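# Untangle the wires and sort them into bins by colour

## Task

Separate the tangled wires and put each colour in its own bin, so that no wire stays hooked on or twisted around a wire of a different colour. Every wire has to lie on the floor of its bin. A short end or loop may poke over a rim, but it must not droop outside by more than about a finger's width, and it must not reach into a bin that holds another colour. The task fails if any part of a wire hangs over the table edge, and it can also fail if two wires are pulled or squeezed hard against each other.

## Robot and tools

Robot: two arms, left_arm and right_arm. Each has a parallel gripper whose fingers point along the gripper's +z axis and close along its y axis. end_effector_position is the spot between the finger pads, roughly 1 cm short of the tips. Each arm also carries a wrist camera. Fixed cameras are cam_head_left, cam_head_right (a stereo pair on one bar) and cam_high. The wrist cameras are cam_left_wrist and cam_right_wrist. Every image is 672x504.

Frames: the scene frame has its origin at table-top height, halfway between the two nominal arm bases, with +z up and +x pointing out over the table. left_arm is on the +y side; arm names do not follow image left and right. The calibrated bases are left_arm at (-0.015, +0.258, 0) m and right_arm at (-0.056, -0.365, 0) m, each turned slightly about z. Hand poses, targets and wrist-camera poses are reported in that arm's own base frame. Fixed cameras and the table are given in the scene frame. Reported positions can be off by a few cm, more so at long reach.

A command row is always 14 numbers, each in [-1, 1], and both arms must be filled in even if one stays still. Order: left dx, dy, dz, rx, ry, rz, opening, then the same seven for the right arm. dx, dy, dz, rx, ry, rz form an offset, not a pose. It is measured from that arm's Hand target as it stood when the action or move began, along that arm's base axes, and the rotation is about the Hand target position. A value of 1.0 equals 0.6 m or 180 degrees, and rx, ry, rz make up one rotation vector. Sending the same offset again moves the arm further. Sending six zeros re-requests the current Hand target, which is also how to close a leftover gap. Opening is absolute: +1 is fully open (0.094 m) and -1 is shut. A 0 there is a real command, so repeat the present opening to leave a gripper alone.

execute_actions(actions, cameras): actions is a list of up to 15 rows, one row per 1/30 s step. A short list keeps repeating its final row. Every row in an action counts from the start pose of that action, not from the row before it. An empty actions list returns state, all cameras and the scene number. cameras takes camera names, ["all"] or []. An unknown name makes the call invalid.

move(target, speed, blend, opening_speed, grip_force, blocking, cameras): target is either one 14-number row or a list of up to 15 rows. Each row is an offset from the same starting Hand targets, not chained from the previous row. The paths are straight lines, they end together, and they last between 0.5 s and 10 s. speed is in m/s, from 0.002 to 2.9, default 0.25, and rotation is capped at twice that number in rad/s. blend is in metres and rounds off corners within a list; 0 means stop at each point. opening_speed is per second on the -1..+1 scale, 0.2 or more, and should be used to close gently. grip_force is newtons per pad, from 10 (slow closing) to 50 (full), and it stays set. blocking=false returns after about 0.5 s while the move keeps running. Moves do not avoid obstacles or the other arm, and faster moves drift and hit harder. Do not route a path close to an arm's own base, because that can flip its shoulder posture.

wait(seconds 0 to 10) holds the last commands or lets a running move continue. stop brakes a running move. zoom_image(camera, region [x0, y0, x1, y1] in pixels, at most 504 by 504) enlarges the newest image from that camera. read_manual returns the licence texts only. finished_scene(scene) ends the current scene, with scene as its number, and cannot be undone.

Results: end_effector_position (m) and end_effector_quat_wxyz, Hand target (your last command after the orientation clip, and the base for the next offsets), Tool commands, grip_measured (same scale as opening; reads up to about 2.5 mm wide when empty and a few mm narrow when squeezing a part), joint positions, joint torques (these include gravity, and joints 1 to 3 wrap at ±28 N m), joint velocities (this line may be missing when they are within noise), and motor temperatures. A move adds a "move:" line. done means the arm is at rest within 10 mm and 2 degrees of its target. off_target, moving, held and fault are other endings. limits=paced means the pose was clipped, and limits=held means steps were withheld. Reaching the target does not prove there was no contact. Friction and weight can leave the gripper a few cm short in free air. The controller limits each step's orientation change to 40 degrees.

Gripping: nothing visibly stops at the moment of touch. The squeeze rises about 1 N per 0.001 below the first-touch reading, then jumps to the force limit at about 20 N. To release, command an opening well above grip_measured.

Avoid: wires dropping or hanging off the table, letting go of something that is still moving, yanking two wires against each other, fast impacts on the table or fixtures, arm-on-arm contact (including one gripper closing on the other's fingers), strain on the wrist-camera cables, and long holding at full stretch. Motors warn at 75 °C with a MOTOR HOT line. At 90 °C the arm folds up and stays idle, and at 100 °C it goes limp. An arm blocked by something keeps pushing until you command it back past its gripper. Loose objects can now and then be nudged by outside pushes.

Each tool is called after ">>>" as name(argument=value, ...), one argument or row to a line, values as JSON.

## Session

Scene 1 is solved. I'll look at scene 2's starting layout.

>>> execute_actions(
  actions=[],
  cameras=["all"],
)

Scene clock: 0.00 s.
left_arm: end_effector_position=(+0.4020, +0.0197, +0.1281) grip_measured=+1.000 end_effector_quat_wxyz=(+0.636, -0.054, +0.762, +0.109) | right_arm: end_effector_position=(+0.4094, +0.0179, +0.1129) grip_measured=+1.000 end_effector_quat_wxyz=(+0.596, -0.003, +0.803, +0.028)
Joint positions: left_arm=[-0.102 1.585 0.35 1.055 -0.337 0.039 0.094] | right_arm=[0.034 1.543 0.404 0.846 -0.015 0.039 0.094]
Joint velocities: within noise
Joint torques (N m): no reading
Motor temperatures (°C): left_arm=[30 36 35 38 28 28 29] | right_arm=[30 34 35 39 31 29 28]
Heat: left arm: 38 °C; right arm: 39 °C.
Hand target: left_arm +0.4032, +0.0197, +0.1322; +0.639, -0.055, +0.759, +0.108 | right_arm +0.4116, +0.0179, +0.1195; +0.603, -0.003, +0.797, +0.028
Tool commands: left_gripper/opening=+1.0 right_gripper/opening=+1.0
camera_calibration:
cam_left_wrist: T_world_to_cam=[[0.214066, -0.973535, -0.0800275, -0.059409], [-0.811289, -0.131564, -0.56965, 0.409338], [0.544046, 0.186868, -0.817982, -0.00186944], [0, 0, 0, 1]] pos_world=[0.345826, -0.00363346, 0.226896]
cam_right_wrist: T_world_to_cam=[[0.0123624, -0.999847, -0.0123903, 0.0111831], [-0.884628, -0.00515974, -0.466269, 0.423406], [0.466134, 0.016725, -0.884556, 0.0260226], [0, 0, 0, 1]] pos_world=[0.362288, 0.0129308, 0.220578]

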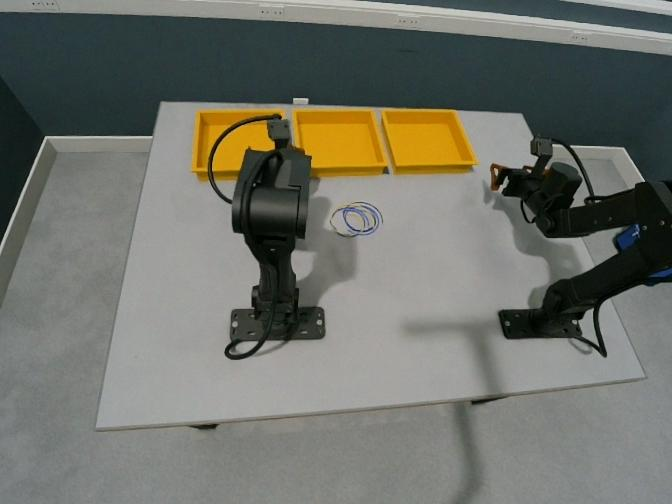

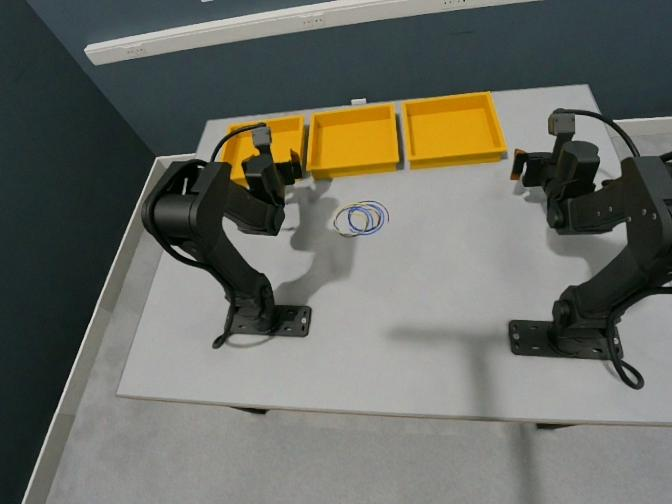

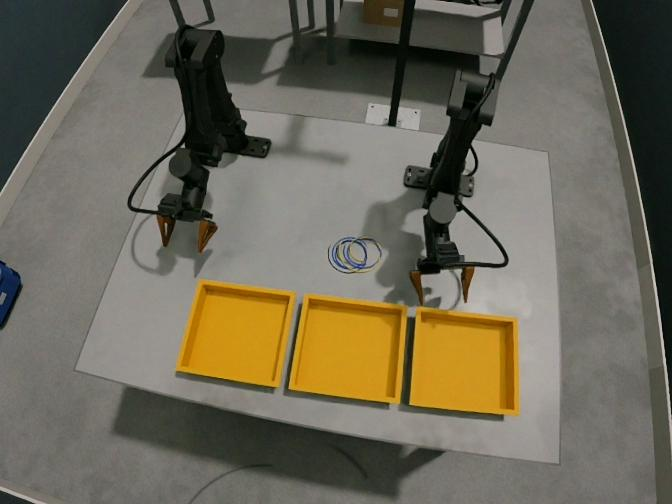

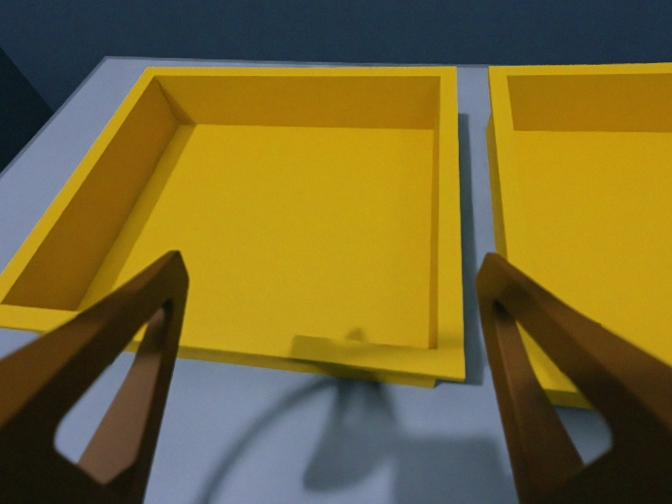

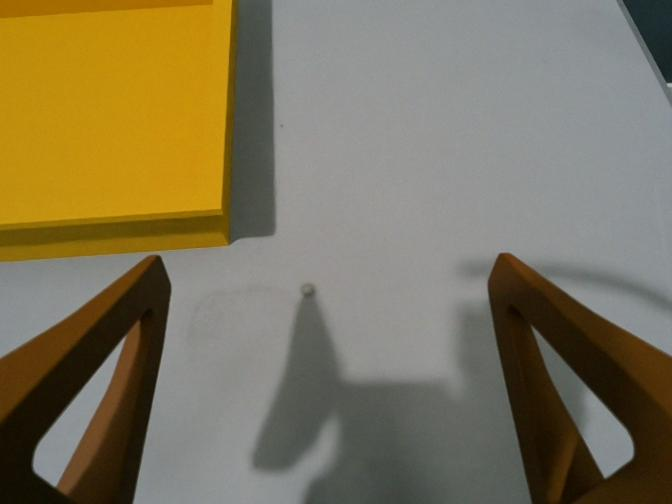

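>>> zoom_image(
  camera="cam_high",
  region=[300, 220, 410, 290],
)

>>> zoom_image(
  camera="cam_head_left",
  region=[310, 180, 410, 255],
)

>>> zoom_image(
  camera="cam_head_right",
  region=[310, 180, 410, 255],
)

Scaled by 4.582 from the camera's 672x504 image, which has a finer 960x720 frame.

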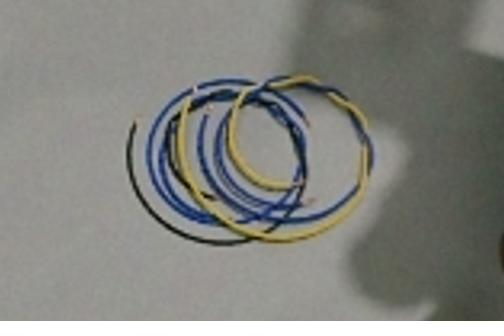

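Scaled by 5.040 from the camera's 672x504 image, which has a finer 960x720 frame.

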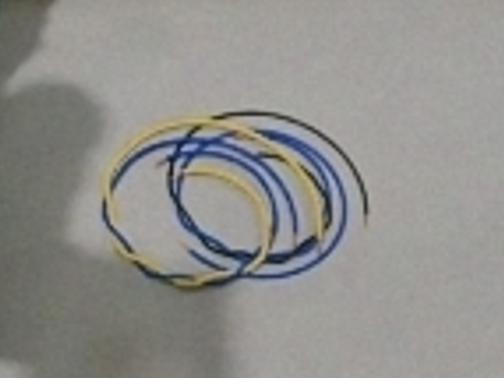

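Scaled by 5.040 from the camera's 672x504 image, which has a finer 960x720 frame.

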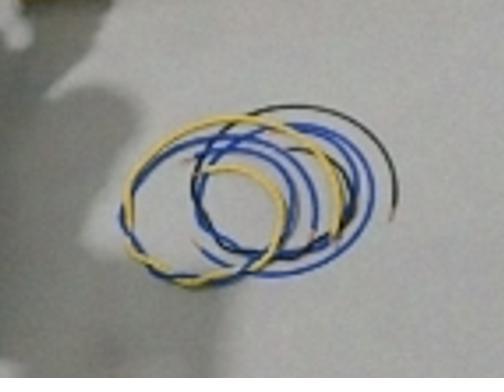

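>>> move(
  target=[
    [0, 0, 0, 0, 0, 0, 1.0, -0.0527, 0.3368, 0.2175, -0.0459, 0.0708, 0.144, 1.0],
    [0, 0, 0, 0, 0, 0, 1.0, -0.1993, 0.6568, 0.06, -0.0918, 0.1416, 0.2881, 1.0],
  ],
  speed=0.25,
  blend=[0.04, 0],
  cameras=["cam_right_wrist", "cam_high"],
)

Scene clock: 25.70 s.
left_arm: end_effector_position=(+0.4020, +0.0197, +0.1281) grip_measured=+1.000 end_effector_quat_wxyz=(+0.636, -0.054, +0.762, +0.109) | right_arm: end_effector_position=(+0.2874, +0.4064, +0.1443) grip_measured=+1.000 end_effector_quat_wxyz=(+0.331, -0.424, +0.826, +0.170)
Joint positions: left_arm=[-0.102 1.585 0.35 1.055 -0.337 0.039 0.094] | right_arm=[0.955 1.79 1.347 -0.364 0.005 0.005 0.094]
Joint torques (N m): left_arm=[-0.08 -5.5 5.56 2.37 -0.06 -0.01] | right_arm=[-0.21 -8.51 10.25 1.23 -0.02 -0.08]
Motor temperatures (°C): left_arm=[30 36 35 43 28 28 29] | right_arm=[30 34 35 45 31 29 28]
Heat: left arm: 43 °C; right arm: 45 °C.
Hand target: left_arm +0.4032, +0.0197, +0.1322; +0.639, -0.055, +0.759, +0.108 | right_arm +0.2921, +0.4120, +0.1555; +0.340, -0.424, +0.821, +0.176
Off the commanded pose: left_arm 0.004 m, 1 deg | right_arm 0.013 m, 1 deg.
move: off_target (right_arm)
camera_calibration:
cam_right_wrist: T_world_to_cam=[[0.807094, -0.589225, 0.0375931, -0.000908374], [-0.590271, -0.806694, 0.0287262, 0.501946], [0.0133999, -0.0453749, -0.99888, 0.275935], [0, 0, 0, 1]] pos_world=[0.29332, 0.416902, 0.261241]
Images, in order (width x height): cam_high 672x504, cam_right_wrist 672x504.

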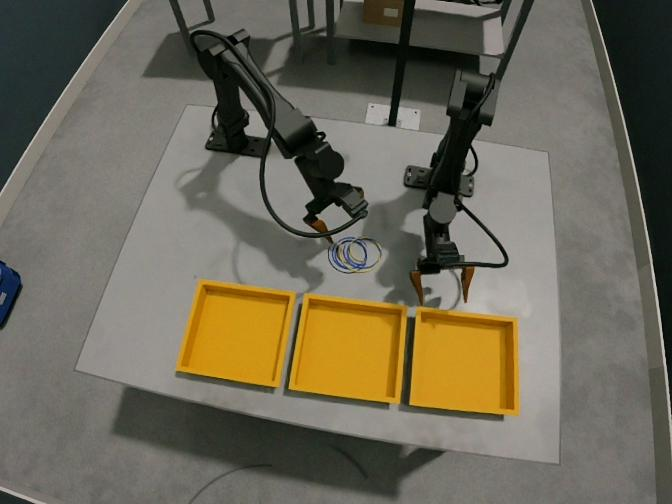

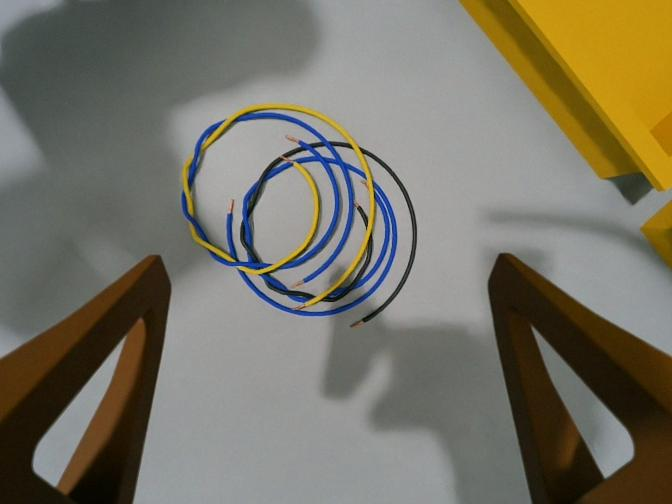

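>>> zoom_image(
  camera="cam_right_wrist",
  region=[165, 90, 305, 230],
)

>>> zoom_image(
  camera="cam_right_wrist",
  region=[285, 90, 425, 230],
)

>>> zoom_image(
  camera="cam_right_wrist",
  region=[165, 190, 305, 330],
)

>>> zoom_image(
  camera="cam_right_wrist",
  region=[285, 195, 425, 335],
)

Scaled by 3.600 from the camera's 672x504 image, which has a finer 960x720 frame.

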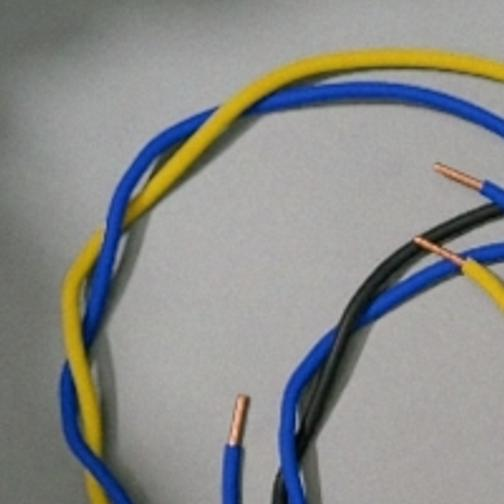

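Scaled by 3.600 from the camera's 672x504 image, which has a finer 960x720 frame.

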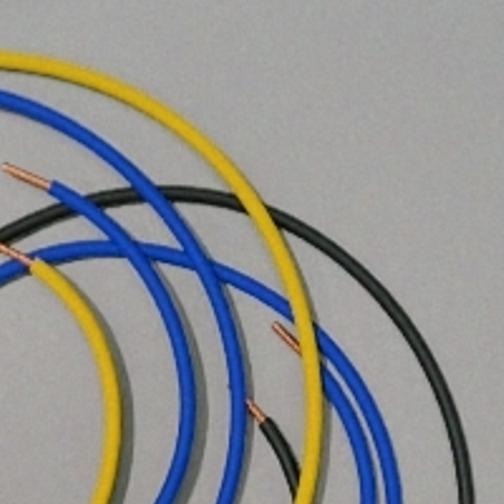

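Scaled by 3.600 from the camera's 672x504 image, which has a finer 960x720 frame.

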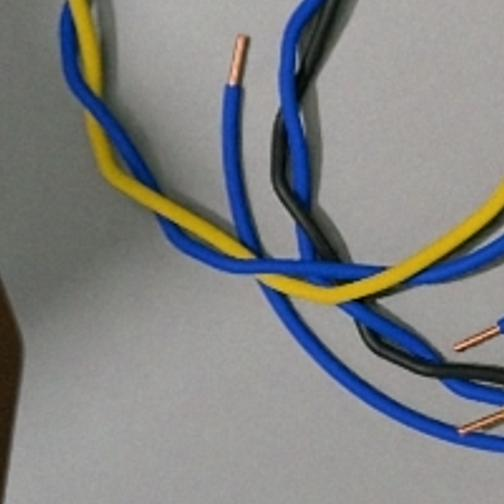

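Scaled by 3.600 from the camera's 672x504 image, which has a finer 960x720 frame.

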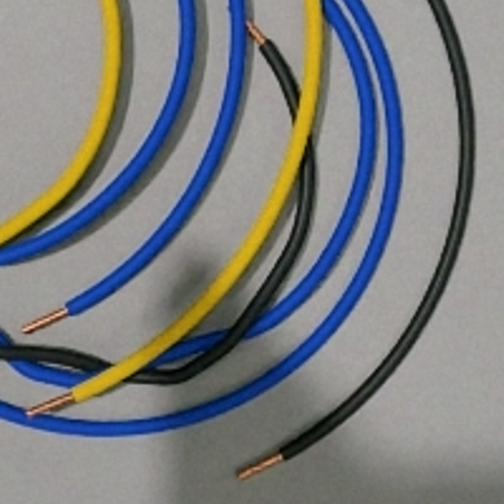

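>>> zoom_image(
  camera="cam_right_wrist",
  region=[220, 240, 300, 320],
)

>>> zoom_image(
  camera="cam_right_wrist",
  region=[270, 120, 350, 200],
)

>>> zoom_image(
  camera="cam_right_wrist",
  region=[330, 140, 410, 220],
)

>>> zoom_image(
  camera="cam_right_wrist",
  region=[280, 250, 370, 340],
)

>>> zoom_image(
  camera="cam_right_wrist",
  region=[170, 100, 250, 180],
)

>>> zoom_image(
  camera="cam_right_wrist",
  region=[170, 170, 260, 280],
)

Scaled by 6.300 from the camera's 672x504 image, which has a finer 960x720 frame.

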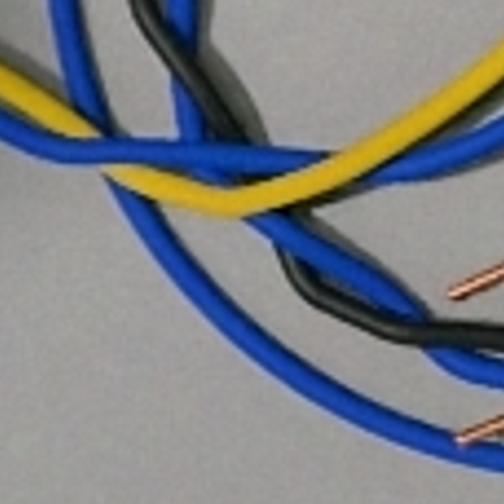

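Scaled by 6.300 from the camera's 672x504 image, which has a finer 960x720 frame.

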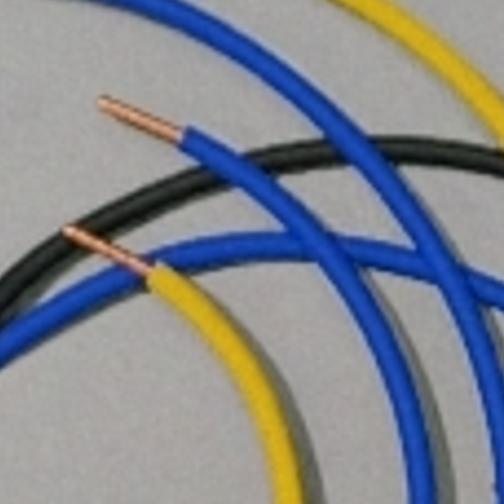

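Scaled by 6.300 from the camera's 672x504 image, which has a finer 960x720 frame.

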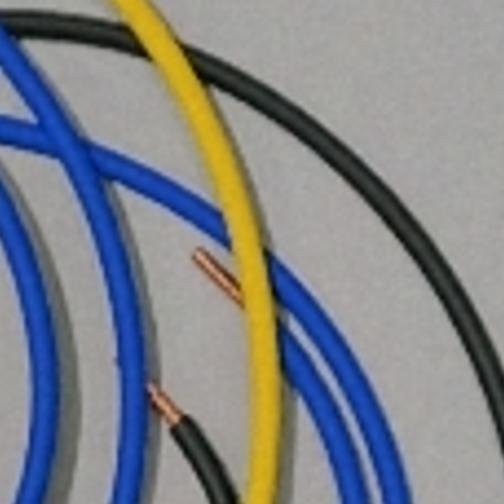

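Scaled by 5.600 from the camera's 672x504 image, which has a finer 960x720 frame.

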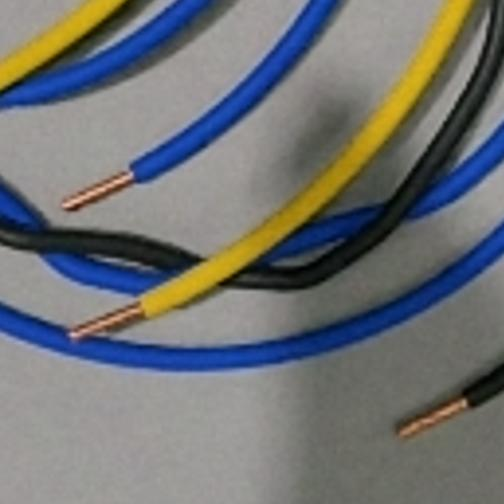

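Scaled by 6.300 from the camera's 672x504 image, which has a finer 960x720 frame.

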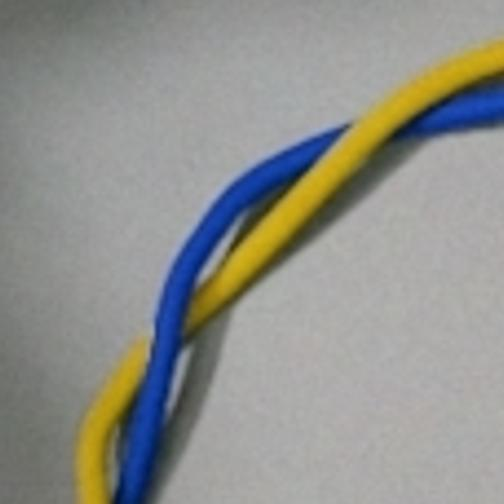

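Scaled by 4.582 from the camera's 672x504 image, which has a finer 960x720 frame.

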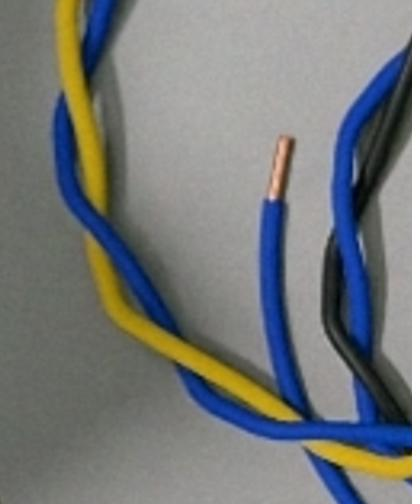

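>>> move(
  target=[0, 0, 0, 0, 0, 0, 1.0, 0.0132, 0.0042, -0.12, -0.1027, 0.1344, -0.1879, -0.6],
  speed=0.15,
  cameras=["cam_right_wrist"],
)

>>> zoom_image(
  camera="cam_right_wrist",
  region=[220, 140, 470, 340],
)

Scene clock: 434.83 s.
left_arm: end_effector_position=(+0.4020, +0.0197, +0.1281) grip_measured=+1.000 end_effector_quat_wxyz=(+0.636, -0.054, +0.762, +0.109) | right_arm: end_effector_position=(+0.2971, +0.4116, +0.0821) grip_measured=-0.597 end_effector_quat_wxyz=(+0.124, -0.178, +0.976, +0.024)
Joint positions: left_arm=[-0.102 1.585 0.35 1.055 -0.337 0.039 0.094] | right_arm=[0.996 2.344 2.174 -1.194 0.147 0.619 0.019]
Joint torques (N m): left_arm=[-0.05 -5.46 5.55 2.37 -0.07 -0.01] | right_arm=[0.16 -11.08 9.28 0.4 0.17 0.12]
Motor temperatures (°C): left_arm=[30 35 34 52 28 28 29] | right_arm=[30 37 38 43 31 29 28]
Heat: left arm: 52 °C; right arm: 43 °C.
Hand target: left_arm +0.4032, +0.0197, +0.1322; +0.639, -0.055, +0.759, +0.108 | right_arm +0.3000, +0.4145, +0.0835; +0.129, -0.172, +0.976, +0.023
Off the commanded pose: left_arm 0.004 m, 1 deg | right_arm 0.004 m, 1 deg.
move: done
camera_calibration:
cam_right_wrist: T_world_to_cam=[[0.364597, -0.930531, 0.034371, 0.268843], [-0.805686, -0.296745, 0.512653, 0.327981], [-0.46684, -0.214604, -0.857907, 0.414713], [0, 0, 0, 1]] pos_world=[0.359835, 0.436492, 0.178404]
Images, in order (width x height): cam_right_wrist 672x504.

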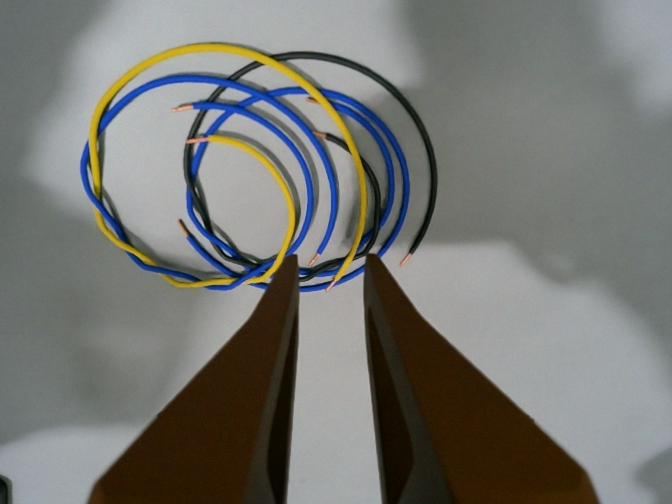

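Scaled by 2.016 from the camera's 672x504 image, which has a finer 960x720 frame.

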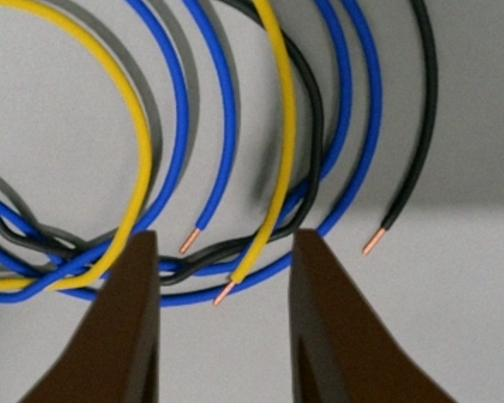

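>>> move(
  target=[0, 0, 0, 0, 0, 0, 1.0, -0.023, -0.01, -0.0833, 0, 0, 0, -0.8],
  speed=0.08,
  cameras=["cam_right_wrist"],
)

>>> zoom_image(
  camera="cam_right_wrist",
  region=[255, 160, 415, 320],
)

Scene clock: 453.43 s.
left_arm: end_effector_position=(+0.4020, +0.0197, +0.1281) grip_measured=+1.000 end_effector_quat_wxyz=(+0.636, -0.054, +0.762, +0.109) | right_arm: end_effector_position=(+0.2844, +0.4054, +0.0220) grip_measured=-0.797 end_effector_quat_wxyz=(+0.112, -0.178, +0.977, +0.012)
Joint positions: left_arm=[-0.102 1.585 0.35 1.055 -0.337 0.039 0.094] | right_arm=[1.011 2.339 1.934 -0.994 0.149 0.637 0.01]
Joint torques (N m): left_arm=[-0.05 -5.48 5.53 2.37 -0.07 -0.01] | right_arm=[0.35 -14.89 5.2 0.55 0.18 0.11]
Heat: left arm: 52 °C; right arm: 41 °C.
Hand target: left_arm +0.4032, +0.0197, +0.1322; +0.639, -0.055, +0.759, +0.108 | right_arm +0.2863, +0.4085, +0.0336; +0.129, -0.172, +0.976, +0.023
Off the commanded pose: left_arm 0.004 m, 1 deg | right_arm 0.012 m, 2 deg.
move: off_target (right_arm)
camera_calibration:
cam_right_wrist: T_world_to_cam=[[0.362765, -0.930411, 0.0523096, 0.26987], [-0.796302, -0.28034, 0.536016, 0.336848], [-0.48405, -0.236102, -0.842586, 0.369146], [0, 0, 0, 1]] pos_world=[0.349019, 0.432679, 0.116365]
Images, in order (width x height): cam_right_wrist 672x504.

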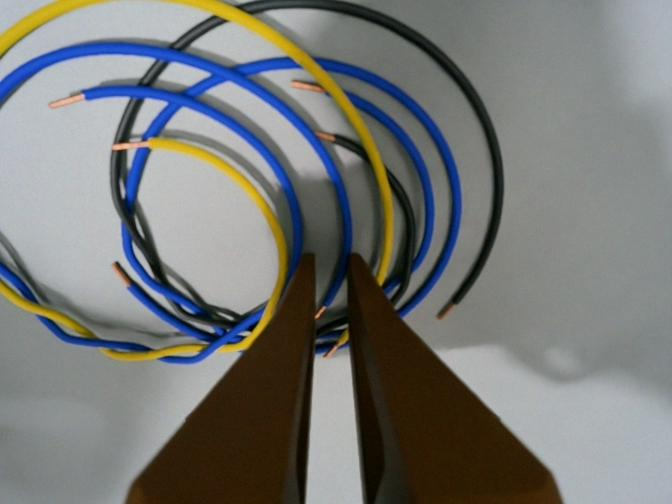

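Scaled by 3.150 from the camera's 672x504 image, which has a finer 960x720 frame.

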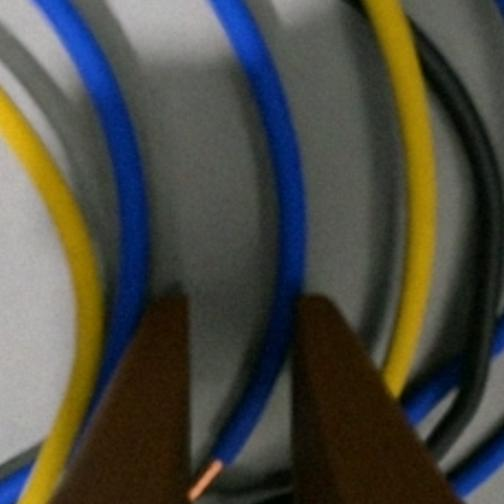

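>>> execute_actions(
  actions=[],
  cameras=["cam_right_wrist", "cam_high"],
)

Scene clock: 475.40 s.
left_arm: end_effector_position=(+0.4020, +0.0197, +0.1281) grip_measured=+1.000 end_effector_quat_wxyz=(+0.636, -0.054, +0.762, +0.109) | right_arm: end_effector_position=(+0.2845, +0.4055, +0.0220) grip_measured=-0.797 end_effector_quat_wxyz=(+0.112, -0.178, +0.977, +0.013)
Joint positions: left_arm=[-0.102 1.585 0.35 1.055 -0.337 0.039 0.094] | right_arm=[1.011 2.339 1.934 -0.993 0.149 0.637 0.01]
Joint velocities: within noise
Joint torques (N m): left_arm=[-0.06 -5.5 5.56 2.37 -0.08 0] | right_arm=[0.31 -14.9 5.03 0.57 0.18 0.12]
Motor temperatures (°C): left_arm=[30 35 34 53 28 28 29] | right_arm=[30 38 38 40 31 29 28]
Heat: left arm: 53 °C; right arm: 40 °C.
Hand target: left_arm +0.4032, +0.0197, +0.1322; +0.639, -0.055, +0.759, +0.108 | right_arm +0.2863, +0.4085, +0.0336; +0.129, -0.172, +0.976, +0.023
Tool commands: left_gripper/opening=+1.0 right_gripper/opening=-0.8
Off the commanded pose: left_arm 0.004 m, 1 deg | right_arm 0.012 m, 2 deg.
camera_calibration:
cam_right_wrist: T_world_to_cam=[[0.362814, -0.930402, 0.0521338, 0.269921], [-0.796409, -0.280543, 0.535751, 0.337059], [-0.483838, -0.235898, -0.842765, 0.36916], [0, 0, 0, 1]] pos_world=[0.349119, 0.432779, 0.116464]
Images, in order (width x height): cam_high 672x504, cam_right_wrist 672x504.

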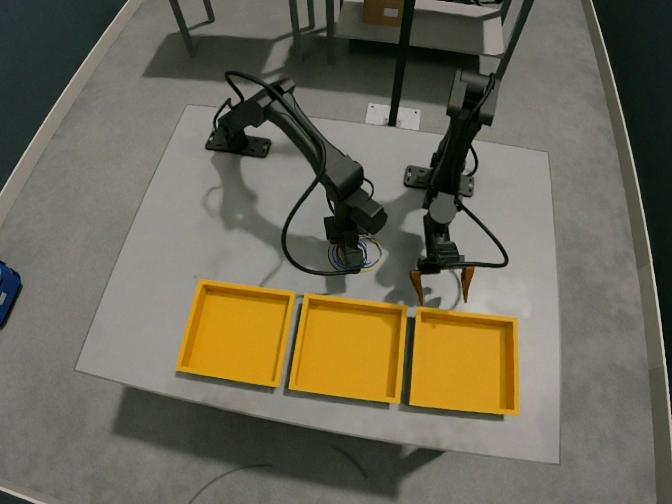

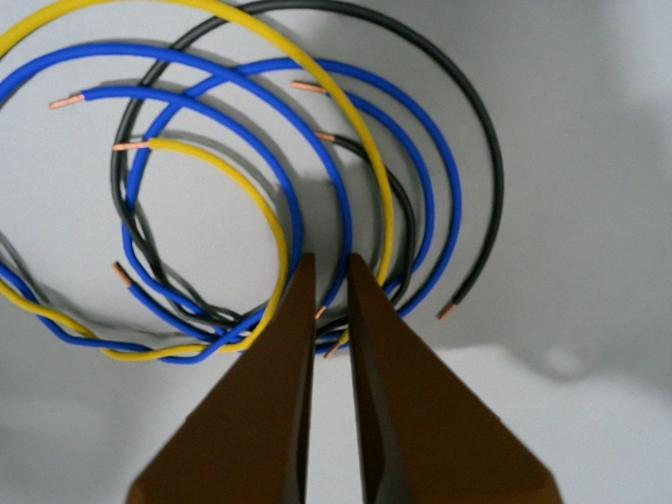

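>>> move(
  target=[0,0,0,0,0,0,1.0, 0.0018,-0.0055,-0.0100,0,0,0,-0.8],
  speed=0.03,
  cameras=["cam_right_wrist"],
)

Scene clock: 493.20 s.
left_arm: end_effector_position=(+0.4020, +0.0197, +0.1281) grip_measured=+1.000 end_effector_quat_wxyz=(+0.636, -0.054, +0.762, +0.109) | right_arm: end_effector_position=(+0.2844, +0.4054, +0.0205) grip_measured=-0.797 end_effector_quat_wxyz=(+0.116, -0.178, +0.977, +0.017)
Joint positions: left_arm=[-0.102 1.585 0.35 1.055 -0.337 0.039 0.094] | right_arm=[1.011 2.328 1.906 -0.966 0.149 0.637 0.01]
Joint torques (N m): left_arm=[-0.06 -5.5 5.56 2.37 -0.06 -0.01] | right_arm=[-0.12 -14.41 4.89 0.6 0.18 0.04]
Heat: left arm: 53 °C; right arm: 40 °C.
Hand target: left_arm +0.4032, +0.0197, +0.1322; +0.639, -0.055, +0.759, +0.108 | right_arm +0.2873, +0.4052, +0.0276; +0.129, -0.172, +0.976, +0.023
Off the commanded pose: left_arm 0.004 m, 1 deg | right_arm 0.008 m, 2 deg.
move: done
camera_calibration:
cam_right_wrist: T_world_to_cam=[[0.36244, -0.930906, 0.0452911, 0.270435], [-0.799649, -0.285639, 0.528177, 0.340923], [-0.478747, -0.22765, -0.847925, 0.363073], [0, 0, 0, 1]] pos_world=[0.348422, 0.431784, 0.115543]
Images, in order (width x height): cam_right_wrist 672x504.

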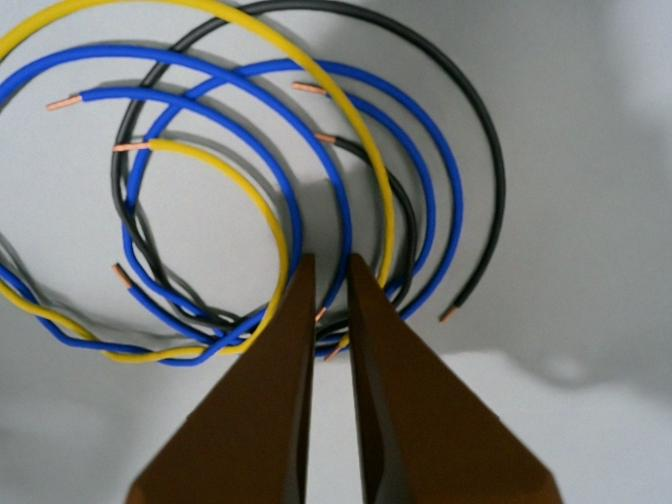

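>>> move(
  target=[0,0,0,0,0,0,1.0, 0.003,-0.0095,0,0,0,0,-0.8],
  speed=0.03,
  cameras=["cam_right_wrist"],
)

Scene clock: 500.83 s.
left_arm: end_effector_position=(+0.4020, +0.0197, +0.1281) grip_measured=+1.000 end_effector_quat_wxyz=(+0.636, -0.054, +0.762, +0.109) | right_arm: end_effector_position=(+0.2846, +0.4050, +0.0206) grip_measured=-0.797 end_effector_quat_wxyz=(+0.121, -0.177, +0.977, +0.022)
Joint positions: left_arm=[-0.102 1.585 0.35 1.055 -0.337 0.039 0.094] | right_arm=[1.01 2.312 1.876 -0.938 0.148 0.637 0.01]
Joint torques (N m): left_arm=[-0.09 -5.48 5.57 2.37 -0.07 -0.01] | right_arm=[-0.88 -14.24 4.63 0.5 0.21 -0.04]
Heat: left arm: 53 °C; right arm: 39 °C.
Hand target: left_arm +0.4032, +0.0197, +0.1322; +0.639, -0.055, +0.759, +0.108 | right_arm +0.2892, +0.3995, +0.0276; +0.129, -0.172, +0.976, +0.023
Off the commanded pose: left_arm 0.004 m, 1 deg | right_arm 0.010 m, 1 deg.
move: done
camera_calibration:
cam_right_wrist: T_world_to_cam=[[0.361344, -0.931738, 0.0359867, 0.270787], [-0.803356, -0.291499, 0.519276, 0.344507], [-0.473339, -0.216547, -0.853848, 0.35727], [0, 0, 0, 1]] pos_world=[0.348024, 0.430092, 0.116415]
Images, in order (width x height): cam_right_wrist 672x504.

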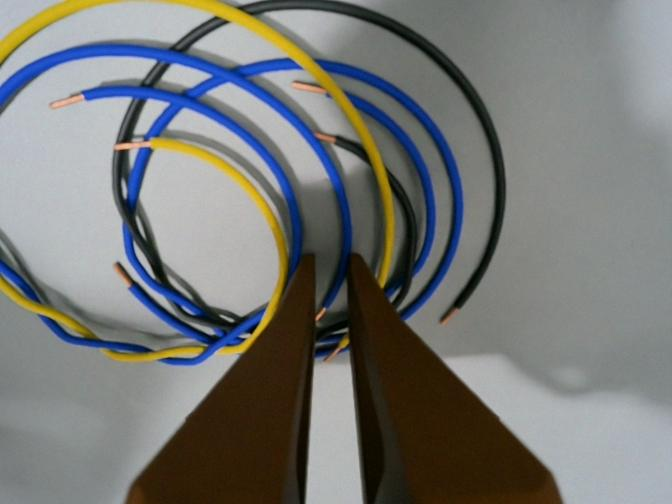

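>>> move(
  target=[0,0,0,0,0,0,1.0, 0.001,-0.007,0,0,0,0,-0.8],
  speed=0.03,
  cameras=["cam_right_wrist"],
)

Scene clock: 508.10 s.
left_arm: end_effector_position=(+0.4020, +0.0197, +0.1281) grip_measured=+1.000 end_effector_quat_wxyz=(+0.636, -0.054, +0.762, +0.109) | right_arm: end_effector_position=(+0.2863, +0.4015, +0.0205) grip_measured=-0.797 end_effector_quat_wxyz=(+0.121, -0.173, +0.977, +0.025)
Joint positions: left_arm=[-0.102 1.585 0.35 1.055 -0.337 0.039 0.094] | right_arm=[1.002 2.299 1.853 -0.922 0.145 0.637 0.01]
Joint torques (N m): left_arm=[-0.08 -5.49 5.56 2.37 -0.07 -0.01] | right_arm=[-0.65 -14.34 4.62 0.5 0.19 -0.11]
Heat: left arm: 53 °C; right arm: 40 °C.
Hand target: left_arm +0.4032, +0.0197, +0.1322; +0.639, -0.055, +0.759, +0.108 | right_arm +0.2897, +0.3953, +0.0275; +0.129, -0.172, +0.976, +0.023
Off the commanded pose: left_arm 0.004 m, 1 deg | right_arm 0.010 m, 1 deg.
move: done
camera_calibration:
cam_right_wrist: T_world_to_cam=[[0.354723, -0.93446, 0.0309208, 0.269981], [-0.805638, -0.288704, 0.517298, 0.344506], [-0.474467, -0.208408, -0.855247, 0.354359], [0, 0, 0, 1]] pos_world=[0.349911, 0.425598, 0.116505]
Images, in order (width x height): cam_right_wrist 672x504.

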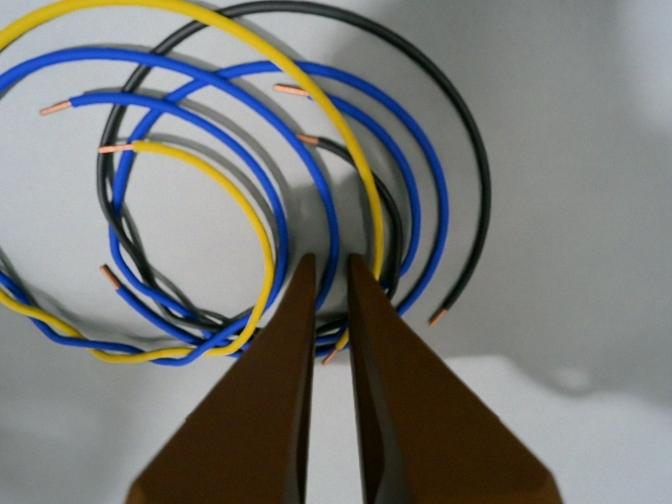

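>>> move(
  target=[0,0,0,0,0,0,1.0, 0,0.001,-0.0125,0,0,0,-0.8],
  speed=0.03,
  cameras=["cam_right_wrist"],
)

Scene clock: 513.13 s.
left_arm: end_effector_position=(+0.4020, +0.0197, +0.1281) grip_measured=+1.000 end_effector_quat_wxyz=(+0.636, -0.054, +0.762, +0.109) | right_arm: end_effector_position=(+0.2863, +0.4015, +0.0200) grip_measured=-0.797 end_effector_quat_wxyz=(+0.123, -0.173, +0.977, +0.026)
Joint positions: left_arm=[-0.102 1.585 0.35 1.055 -0.337 0.039 0.094] | right_arm=[1.002 2.294 1.842 -0.911 0.145 0.637 0.01]
Joint torques (N m): left_arm=[-0.09 -5.45 5.53 2.36 -0.06 -0.01] | right_arm=[-0.58 -13.03 4.36 0.6 0.17 -0.08]
Heat: left arm: 53 °C; right arm: 41 °C.
Hand target: left_arm +0.4032, +0.0197, +0.1322; +0.639, -0.055, +0.759, +0.108 | right_arm +0.2897, +0.3958, +0.0200; +0.129, -0.172, +0.976, +0.022
Off the commanded pose: left_arm 0.004 m, 1 deg | right_arm 0.007 m, 1 deg.
move: done
camera_calibration:
cam_right_wrist: T_world_to_cam=[[0.354928, -0.93448, 0.0278031, 0.270117], [-0.807051, -0.291246, 0.513658, 0.346339], [-0.471906, -0.20475, -0.857544, 0.351707], [0, 0, 0, 1]] pos_world=[0.349613, 0.425301, 0.116195]
Images, in order (width x height): cam_right_wrist 672x504.

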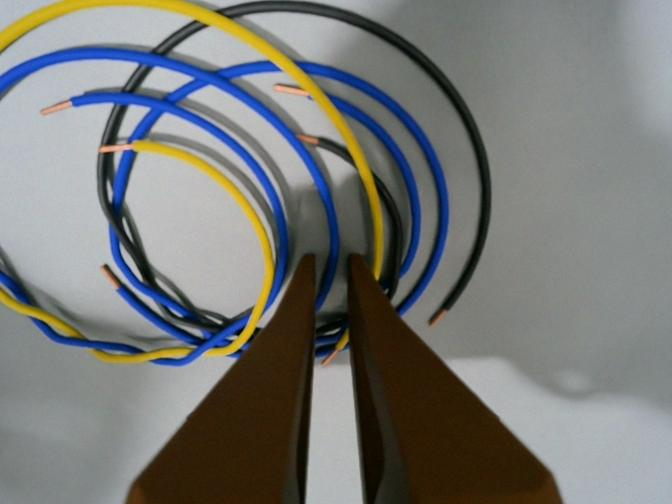

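>>> move(
  target=[0,0,0,0,0,0,1.0, 0,0,-0.0100,0,0,0,-0.8],
  speed=0.03,
  cameras=["cam_right_wrist"],
)

Scene clock: 520.77 s.
left_arm: end_effector_position=(+0.4020, +0.0197, +0.1281) grip_measured=+1.000 end_effector_quat_wxyz=(+0.636, -0.054, +0.762, +0.109) | right_arm: end_effector_position=(+0.2863, +0.4015, +0.0195) grip_measured=-0.797 end_effector_quat_wxyz=(+0.125, -0.173, +0.977, +0.028)
Joint positions: left_arm=[-0.102 1.585 0.35 1.055 -0.337 0.039 0.094] | right_arm=[1.002 2.289 1.831 -0.899 0.145 0.637 0.01]
Joint torques (N m): left_arm=[-0.1 -5.46 5.57 2.37 -0.06 -0.01] | right_arm=[-0.65 -12.08 3.96 0.68 0.2 -0.06]
Heat: left arm: 53 °C; right arm: 41 °C.
Hand target: left_arm +0.4032, +0.0197, +0.1322; +0.639, -0.055, +0.759, +0.108 | right_arm +0.2897, +0.3958, +0.0140; +0.129, -0.172, +0.976, +0.022
Off the commanded pose: left_arm 0.004 m, 1 deg | right_arm 0.009 m, 1 deg.
move: done
camera_calibration:
cam_right_wrist: T_world_to_cam=[[0.354899, -0.934581, 0.0245884, 0.270187], [-0.808506, -0.293605, 0.510015, 0.347943], [-0.469431, -0.200884, -0.859814, 0.349127], [0, 0, 0, 1]] pos_world=[0.349315, 0.424804, 0.116085]
Images, in order (width x height): cam_right_wrist 672x504.

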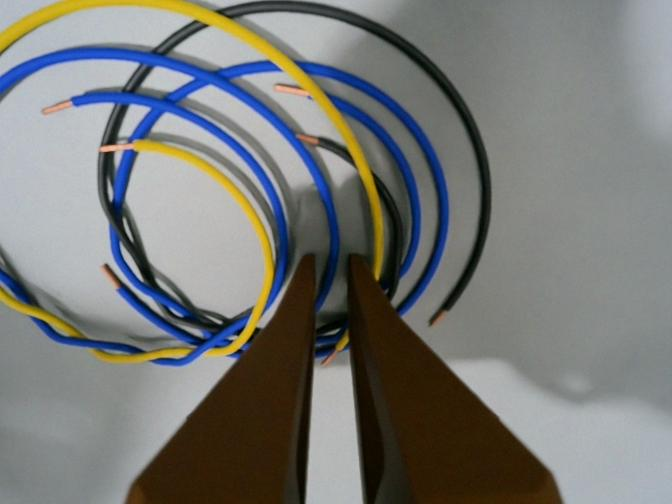

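>>> zoom_image(
  camera="cam_right_wrist",
  region=[240, 180, 440, 380],
)

Scaled by 2.520 from the camera's 672x504 image, which has a finer 960x720 frame.

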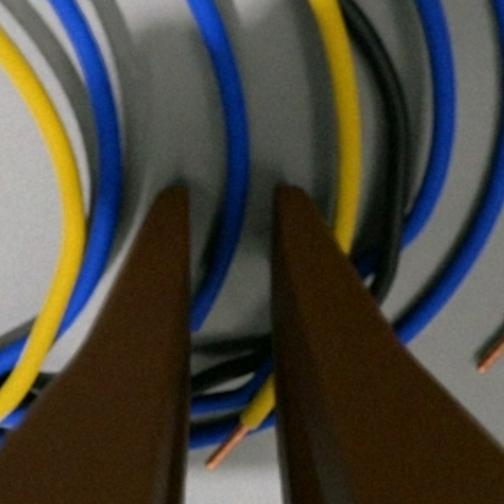

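>>> move(
  target=[0,0,0,0,0,0,1.0, 0,0,-0.0100,0,0,0,-0.8],
  speed=0.03,
  cameras=["cam_right_wrist"],
)

Scene clock: 537.03 s.
left_arm: end_effector_position=(+0.4020, +0.0197, +0.1281) grip_measured=+1.000 end_effector_quat_wxyz=(+0.636, -0.054, +0.762, +0.109) | right_arm: end_effector_position=(+0.2862, +0.4014, +0.0189) grip_measured=-0.797 end_effector_quat_wxyz=(+0.127, -0.172, +0.976, +0.030)
Joint positions: left_arm=[-0.102 1.585 0.35 1.055 -0.337 0.039 0.094] | right_arm=[1.002 2.285 1.819 -0.887 0.145 0.637 0.01]
Joint torques (N m): left_arm=[-0.08 -5.49 5.56 2.37 -0.07 0] | right_arm=[-0.61 -11.36 3.85 0.77 0.19 -0.11]
Heat: left arm: 53 °C; right arm: 41 °C.
Hand target: left_arm +0.4032, +0.0197, +0.1322; +0.639, -0.055, +0.759, +0.108 | right_arm +0.2897, +0.3959, +0.0080; +0.129, -0.172, +0.976, +0.023
Off the commanded pose: left_arm 0.004 m, 1 deg | right_arm 0.013 m, 1 deg.
move: off_target (right_arm)
camera_calibration:
cam_right_wrist: T_world_to_cam=[[0.354765, -0.934704, 0.0216953, 0.270272], [-0.809882, -0.295629, 0.506651, 0.349492], [-0.467154, -0.197313, -0.861879, 0.346464], [0, 0, 0, 1]] pos_world=[0.349017, 0.424306, 0.115676]
Images, in order (width x height): cam_right_wrist 672x504.

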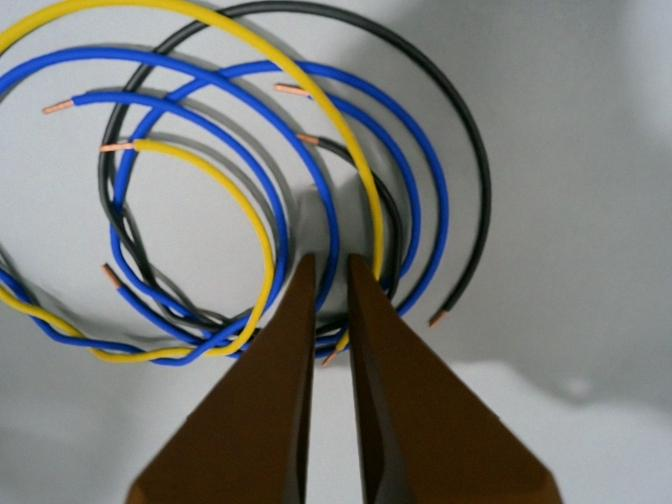

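>>> move(
  target=[0,0,0,0,0,0,1.0, 0,0,0.0160,0,0,0,-1.0],
  speed=0.03,
  opening_speed=0.2,
  grip_force=[20, 20],
  cameras=["cam_right_wrist"],
)

Scene clock: 546.87 s.
left_arm: end_effector_position=(+0.4020, +0.0197, +0.1281) grip_measured=+1.000 end_effector_quat_wxyz=(+0.636, -0.054, +0.762, +0.109) | right_arm: end_effector_position=(+0.2859, +0.4034, +0.0192) grip_measured=-0.971 end_effector_quat_wxyz=(+0.126, -0.173, +0.976, +0.035)
Joint positions: left_arm=[-0.102 1.585 0.35 1.055 -0.337 0.039 0.094] | right_arm=[1.002 2.284 1.819 -0.881 0.137 0.637 0.001]
Joint torques (N m): left_arm=[-0.05 -5.46 5.53 2.37 -0.07 -0.01] | right_arm=[-0.68 -12.03 5.52 0.45 0.26 -0.08]
Heat: left arm: 53 °C; right arm: 42 °C.
Hand target: left_arm +0.4032, +0.0197, +0.1322; +0.639, -0.055, +0.759, +0.108 | right_arm +0.2897, +0.3959, +0.0176; +0.129, -0.172, +0.976, +0.023
Off the commanded pose: left_arm 0.004 m, 1 deg | right_arm 0.009 m, 1 deg.
grip_force (N): 20, 20
move: done
camera_calibration:
cam_right_wrist: T_world_to_cam=[[0.356378, -0.934264, 0.0120551, 0.271795], [-0.807875, -0.301633, 0.506315, 0.351518], [-0.469396, -0.190178, -0.862264, 0.344692], [0, 0, 0, 1]] pos_world=[0.348918, 0.425511, 0.11596]
Images, in order (width x height): cam_right_wrist 672x504.

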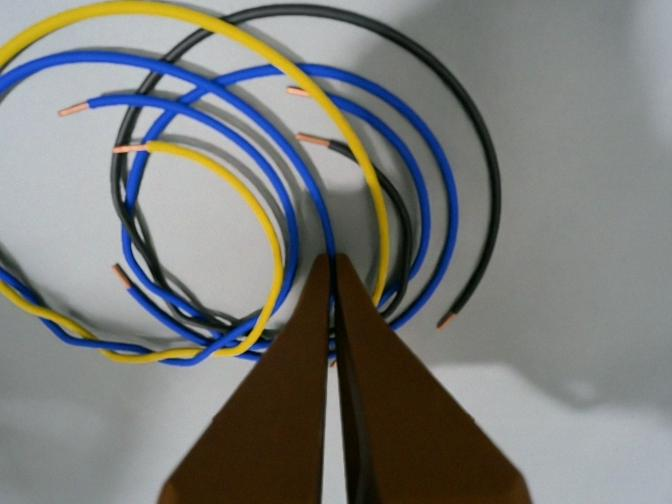

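>>> move(
  target=[0,0,0,0,0,0,1.0, 0.0,0.010,0.055,0,0,0,-1.0],
  speed=0.04,
  cameras=["cam_right_wrist", "cam_head_left", "cam_head_right"],
)

Scene clock: 566.30 s.
left_arm: end_effector_position=(+0.4020, +0.0197, +0.1281) grip_measured=+1.000 end_effector_quat_wxyz=(+0.636, -0.054, +0.762, +0.109) | right_arm: end_effector_position=(+0.2837, +0.3984, +0.0389) grip_measured=-0.972 end_effector_quat_wxyz=(+0.115, -0.174, +0.978, +0.020)
Joint positions: left_arm=[-0.102 1.585 0.35 1.055 -0.337 0.039 0.094] | right_arm=[1.002 2.284 1.906 -1.006 0.142 0.637 0.001]
Joint torques (N m): left_arm=[-0.09 -5.49 5.55 2.36 -0.08 -0.02] | right_arm=[-0.06 -12.38 9.05 0.33 0.22 -0.01]
Heat: left arm: 53 °C; right arm: 42 °C.
Hand target: left_arm +0.4032, +0.0197, +0.1322; +0.639, -0.055, +0.759, +0.108 | right_arm +0.2897, +0.4019, +0.0506; +0.129, -0.172, +0.976, +0.023
Off the commanded pose: left_arm 0.004 m, 1 deg | right_arm 0.014 m, 2 deg.
grip_force (N): 20, 20
move: off_target (right_arm)
camera_calibration:
cam_right_wrist: T_world_to_cam=[[0.356011, -0.933693, 0.0383882, 0.266556], [-0.799435, -0.283033, 0.529902, 0.327529], [-0.483901, -0.21934, -0.847189, 0.374798], [0, 0, 0, 1]] pos_world=[0.348306, 0.423791, 0.133734]
Images, in order (width x height): cam_head_left 672x504, cam_head_right 672x504, cam_right_wrist 672x504.

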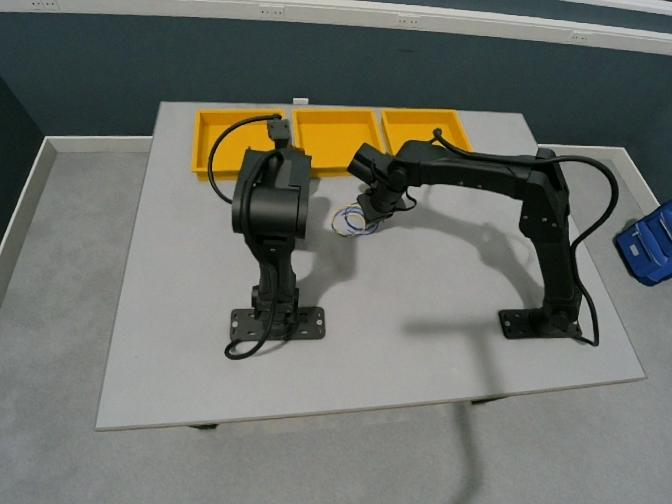

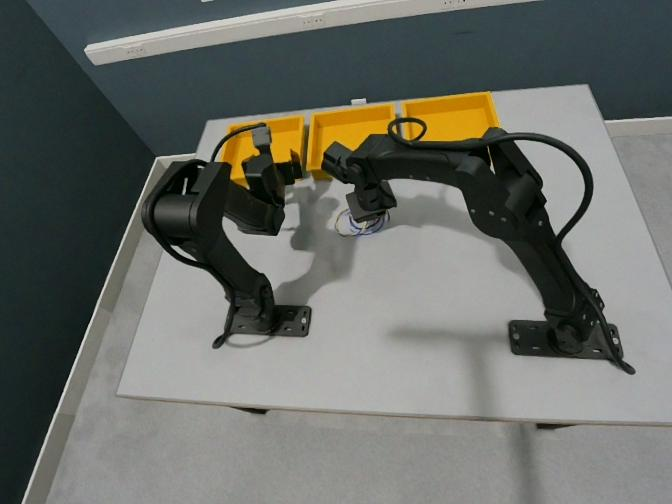

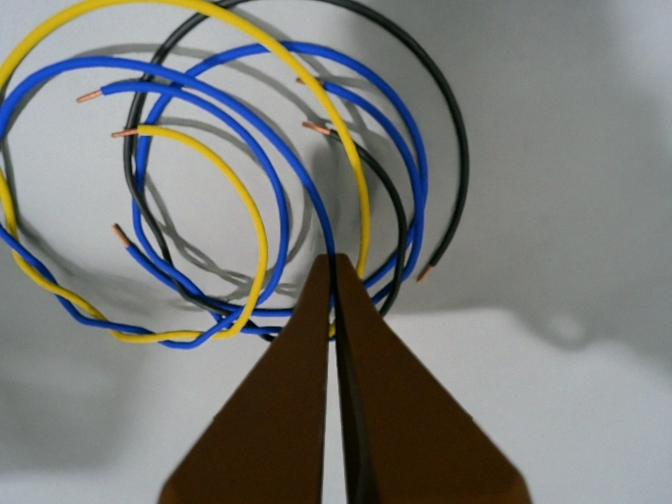

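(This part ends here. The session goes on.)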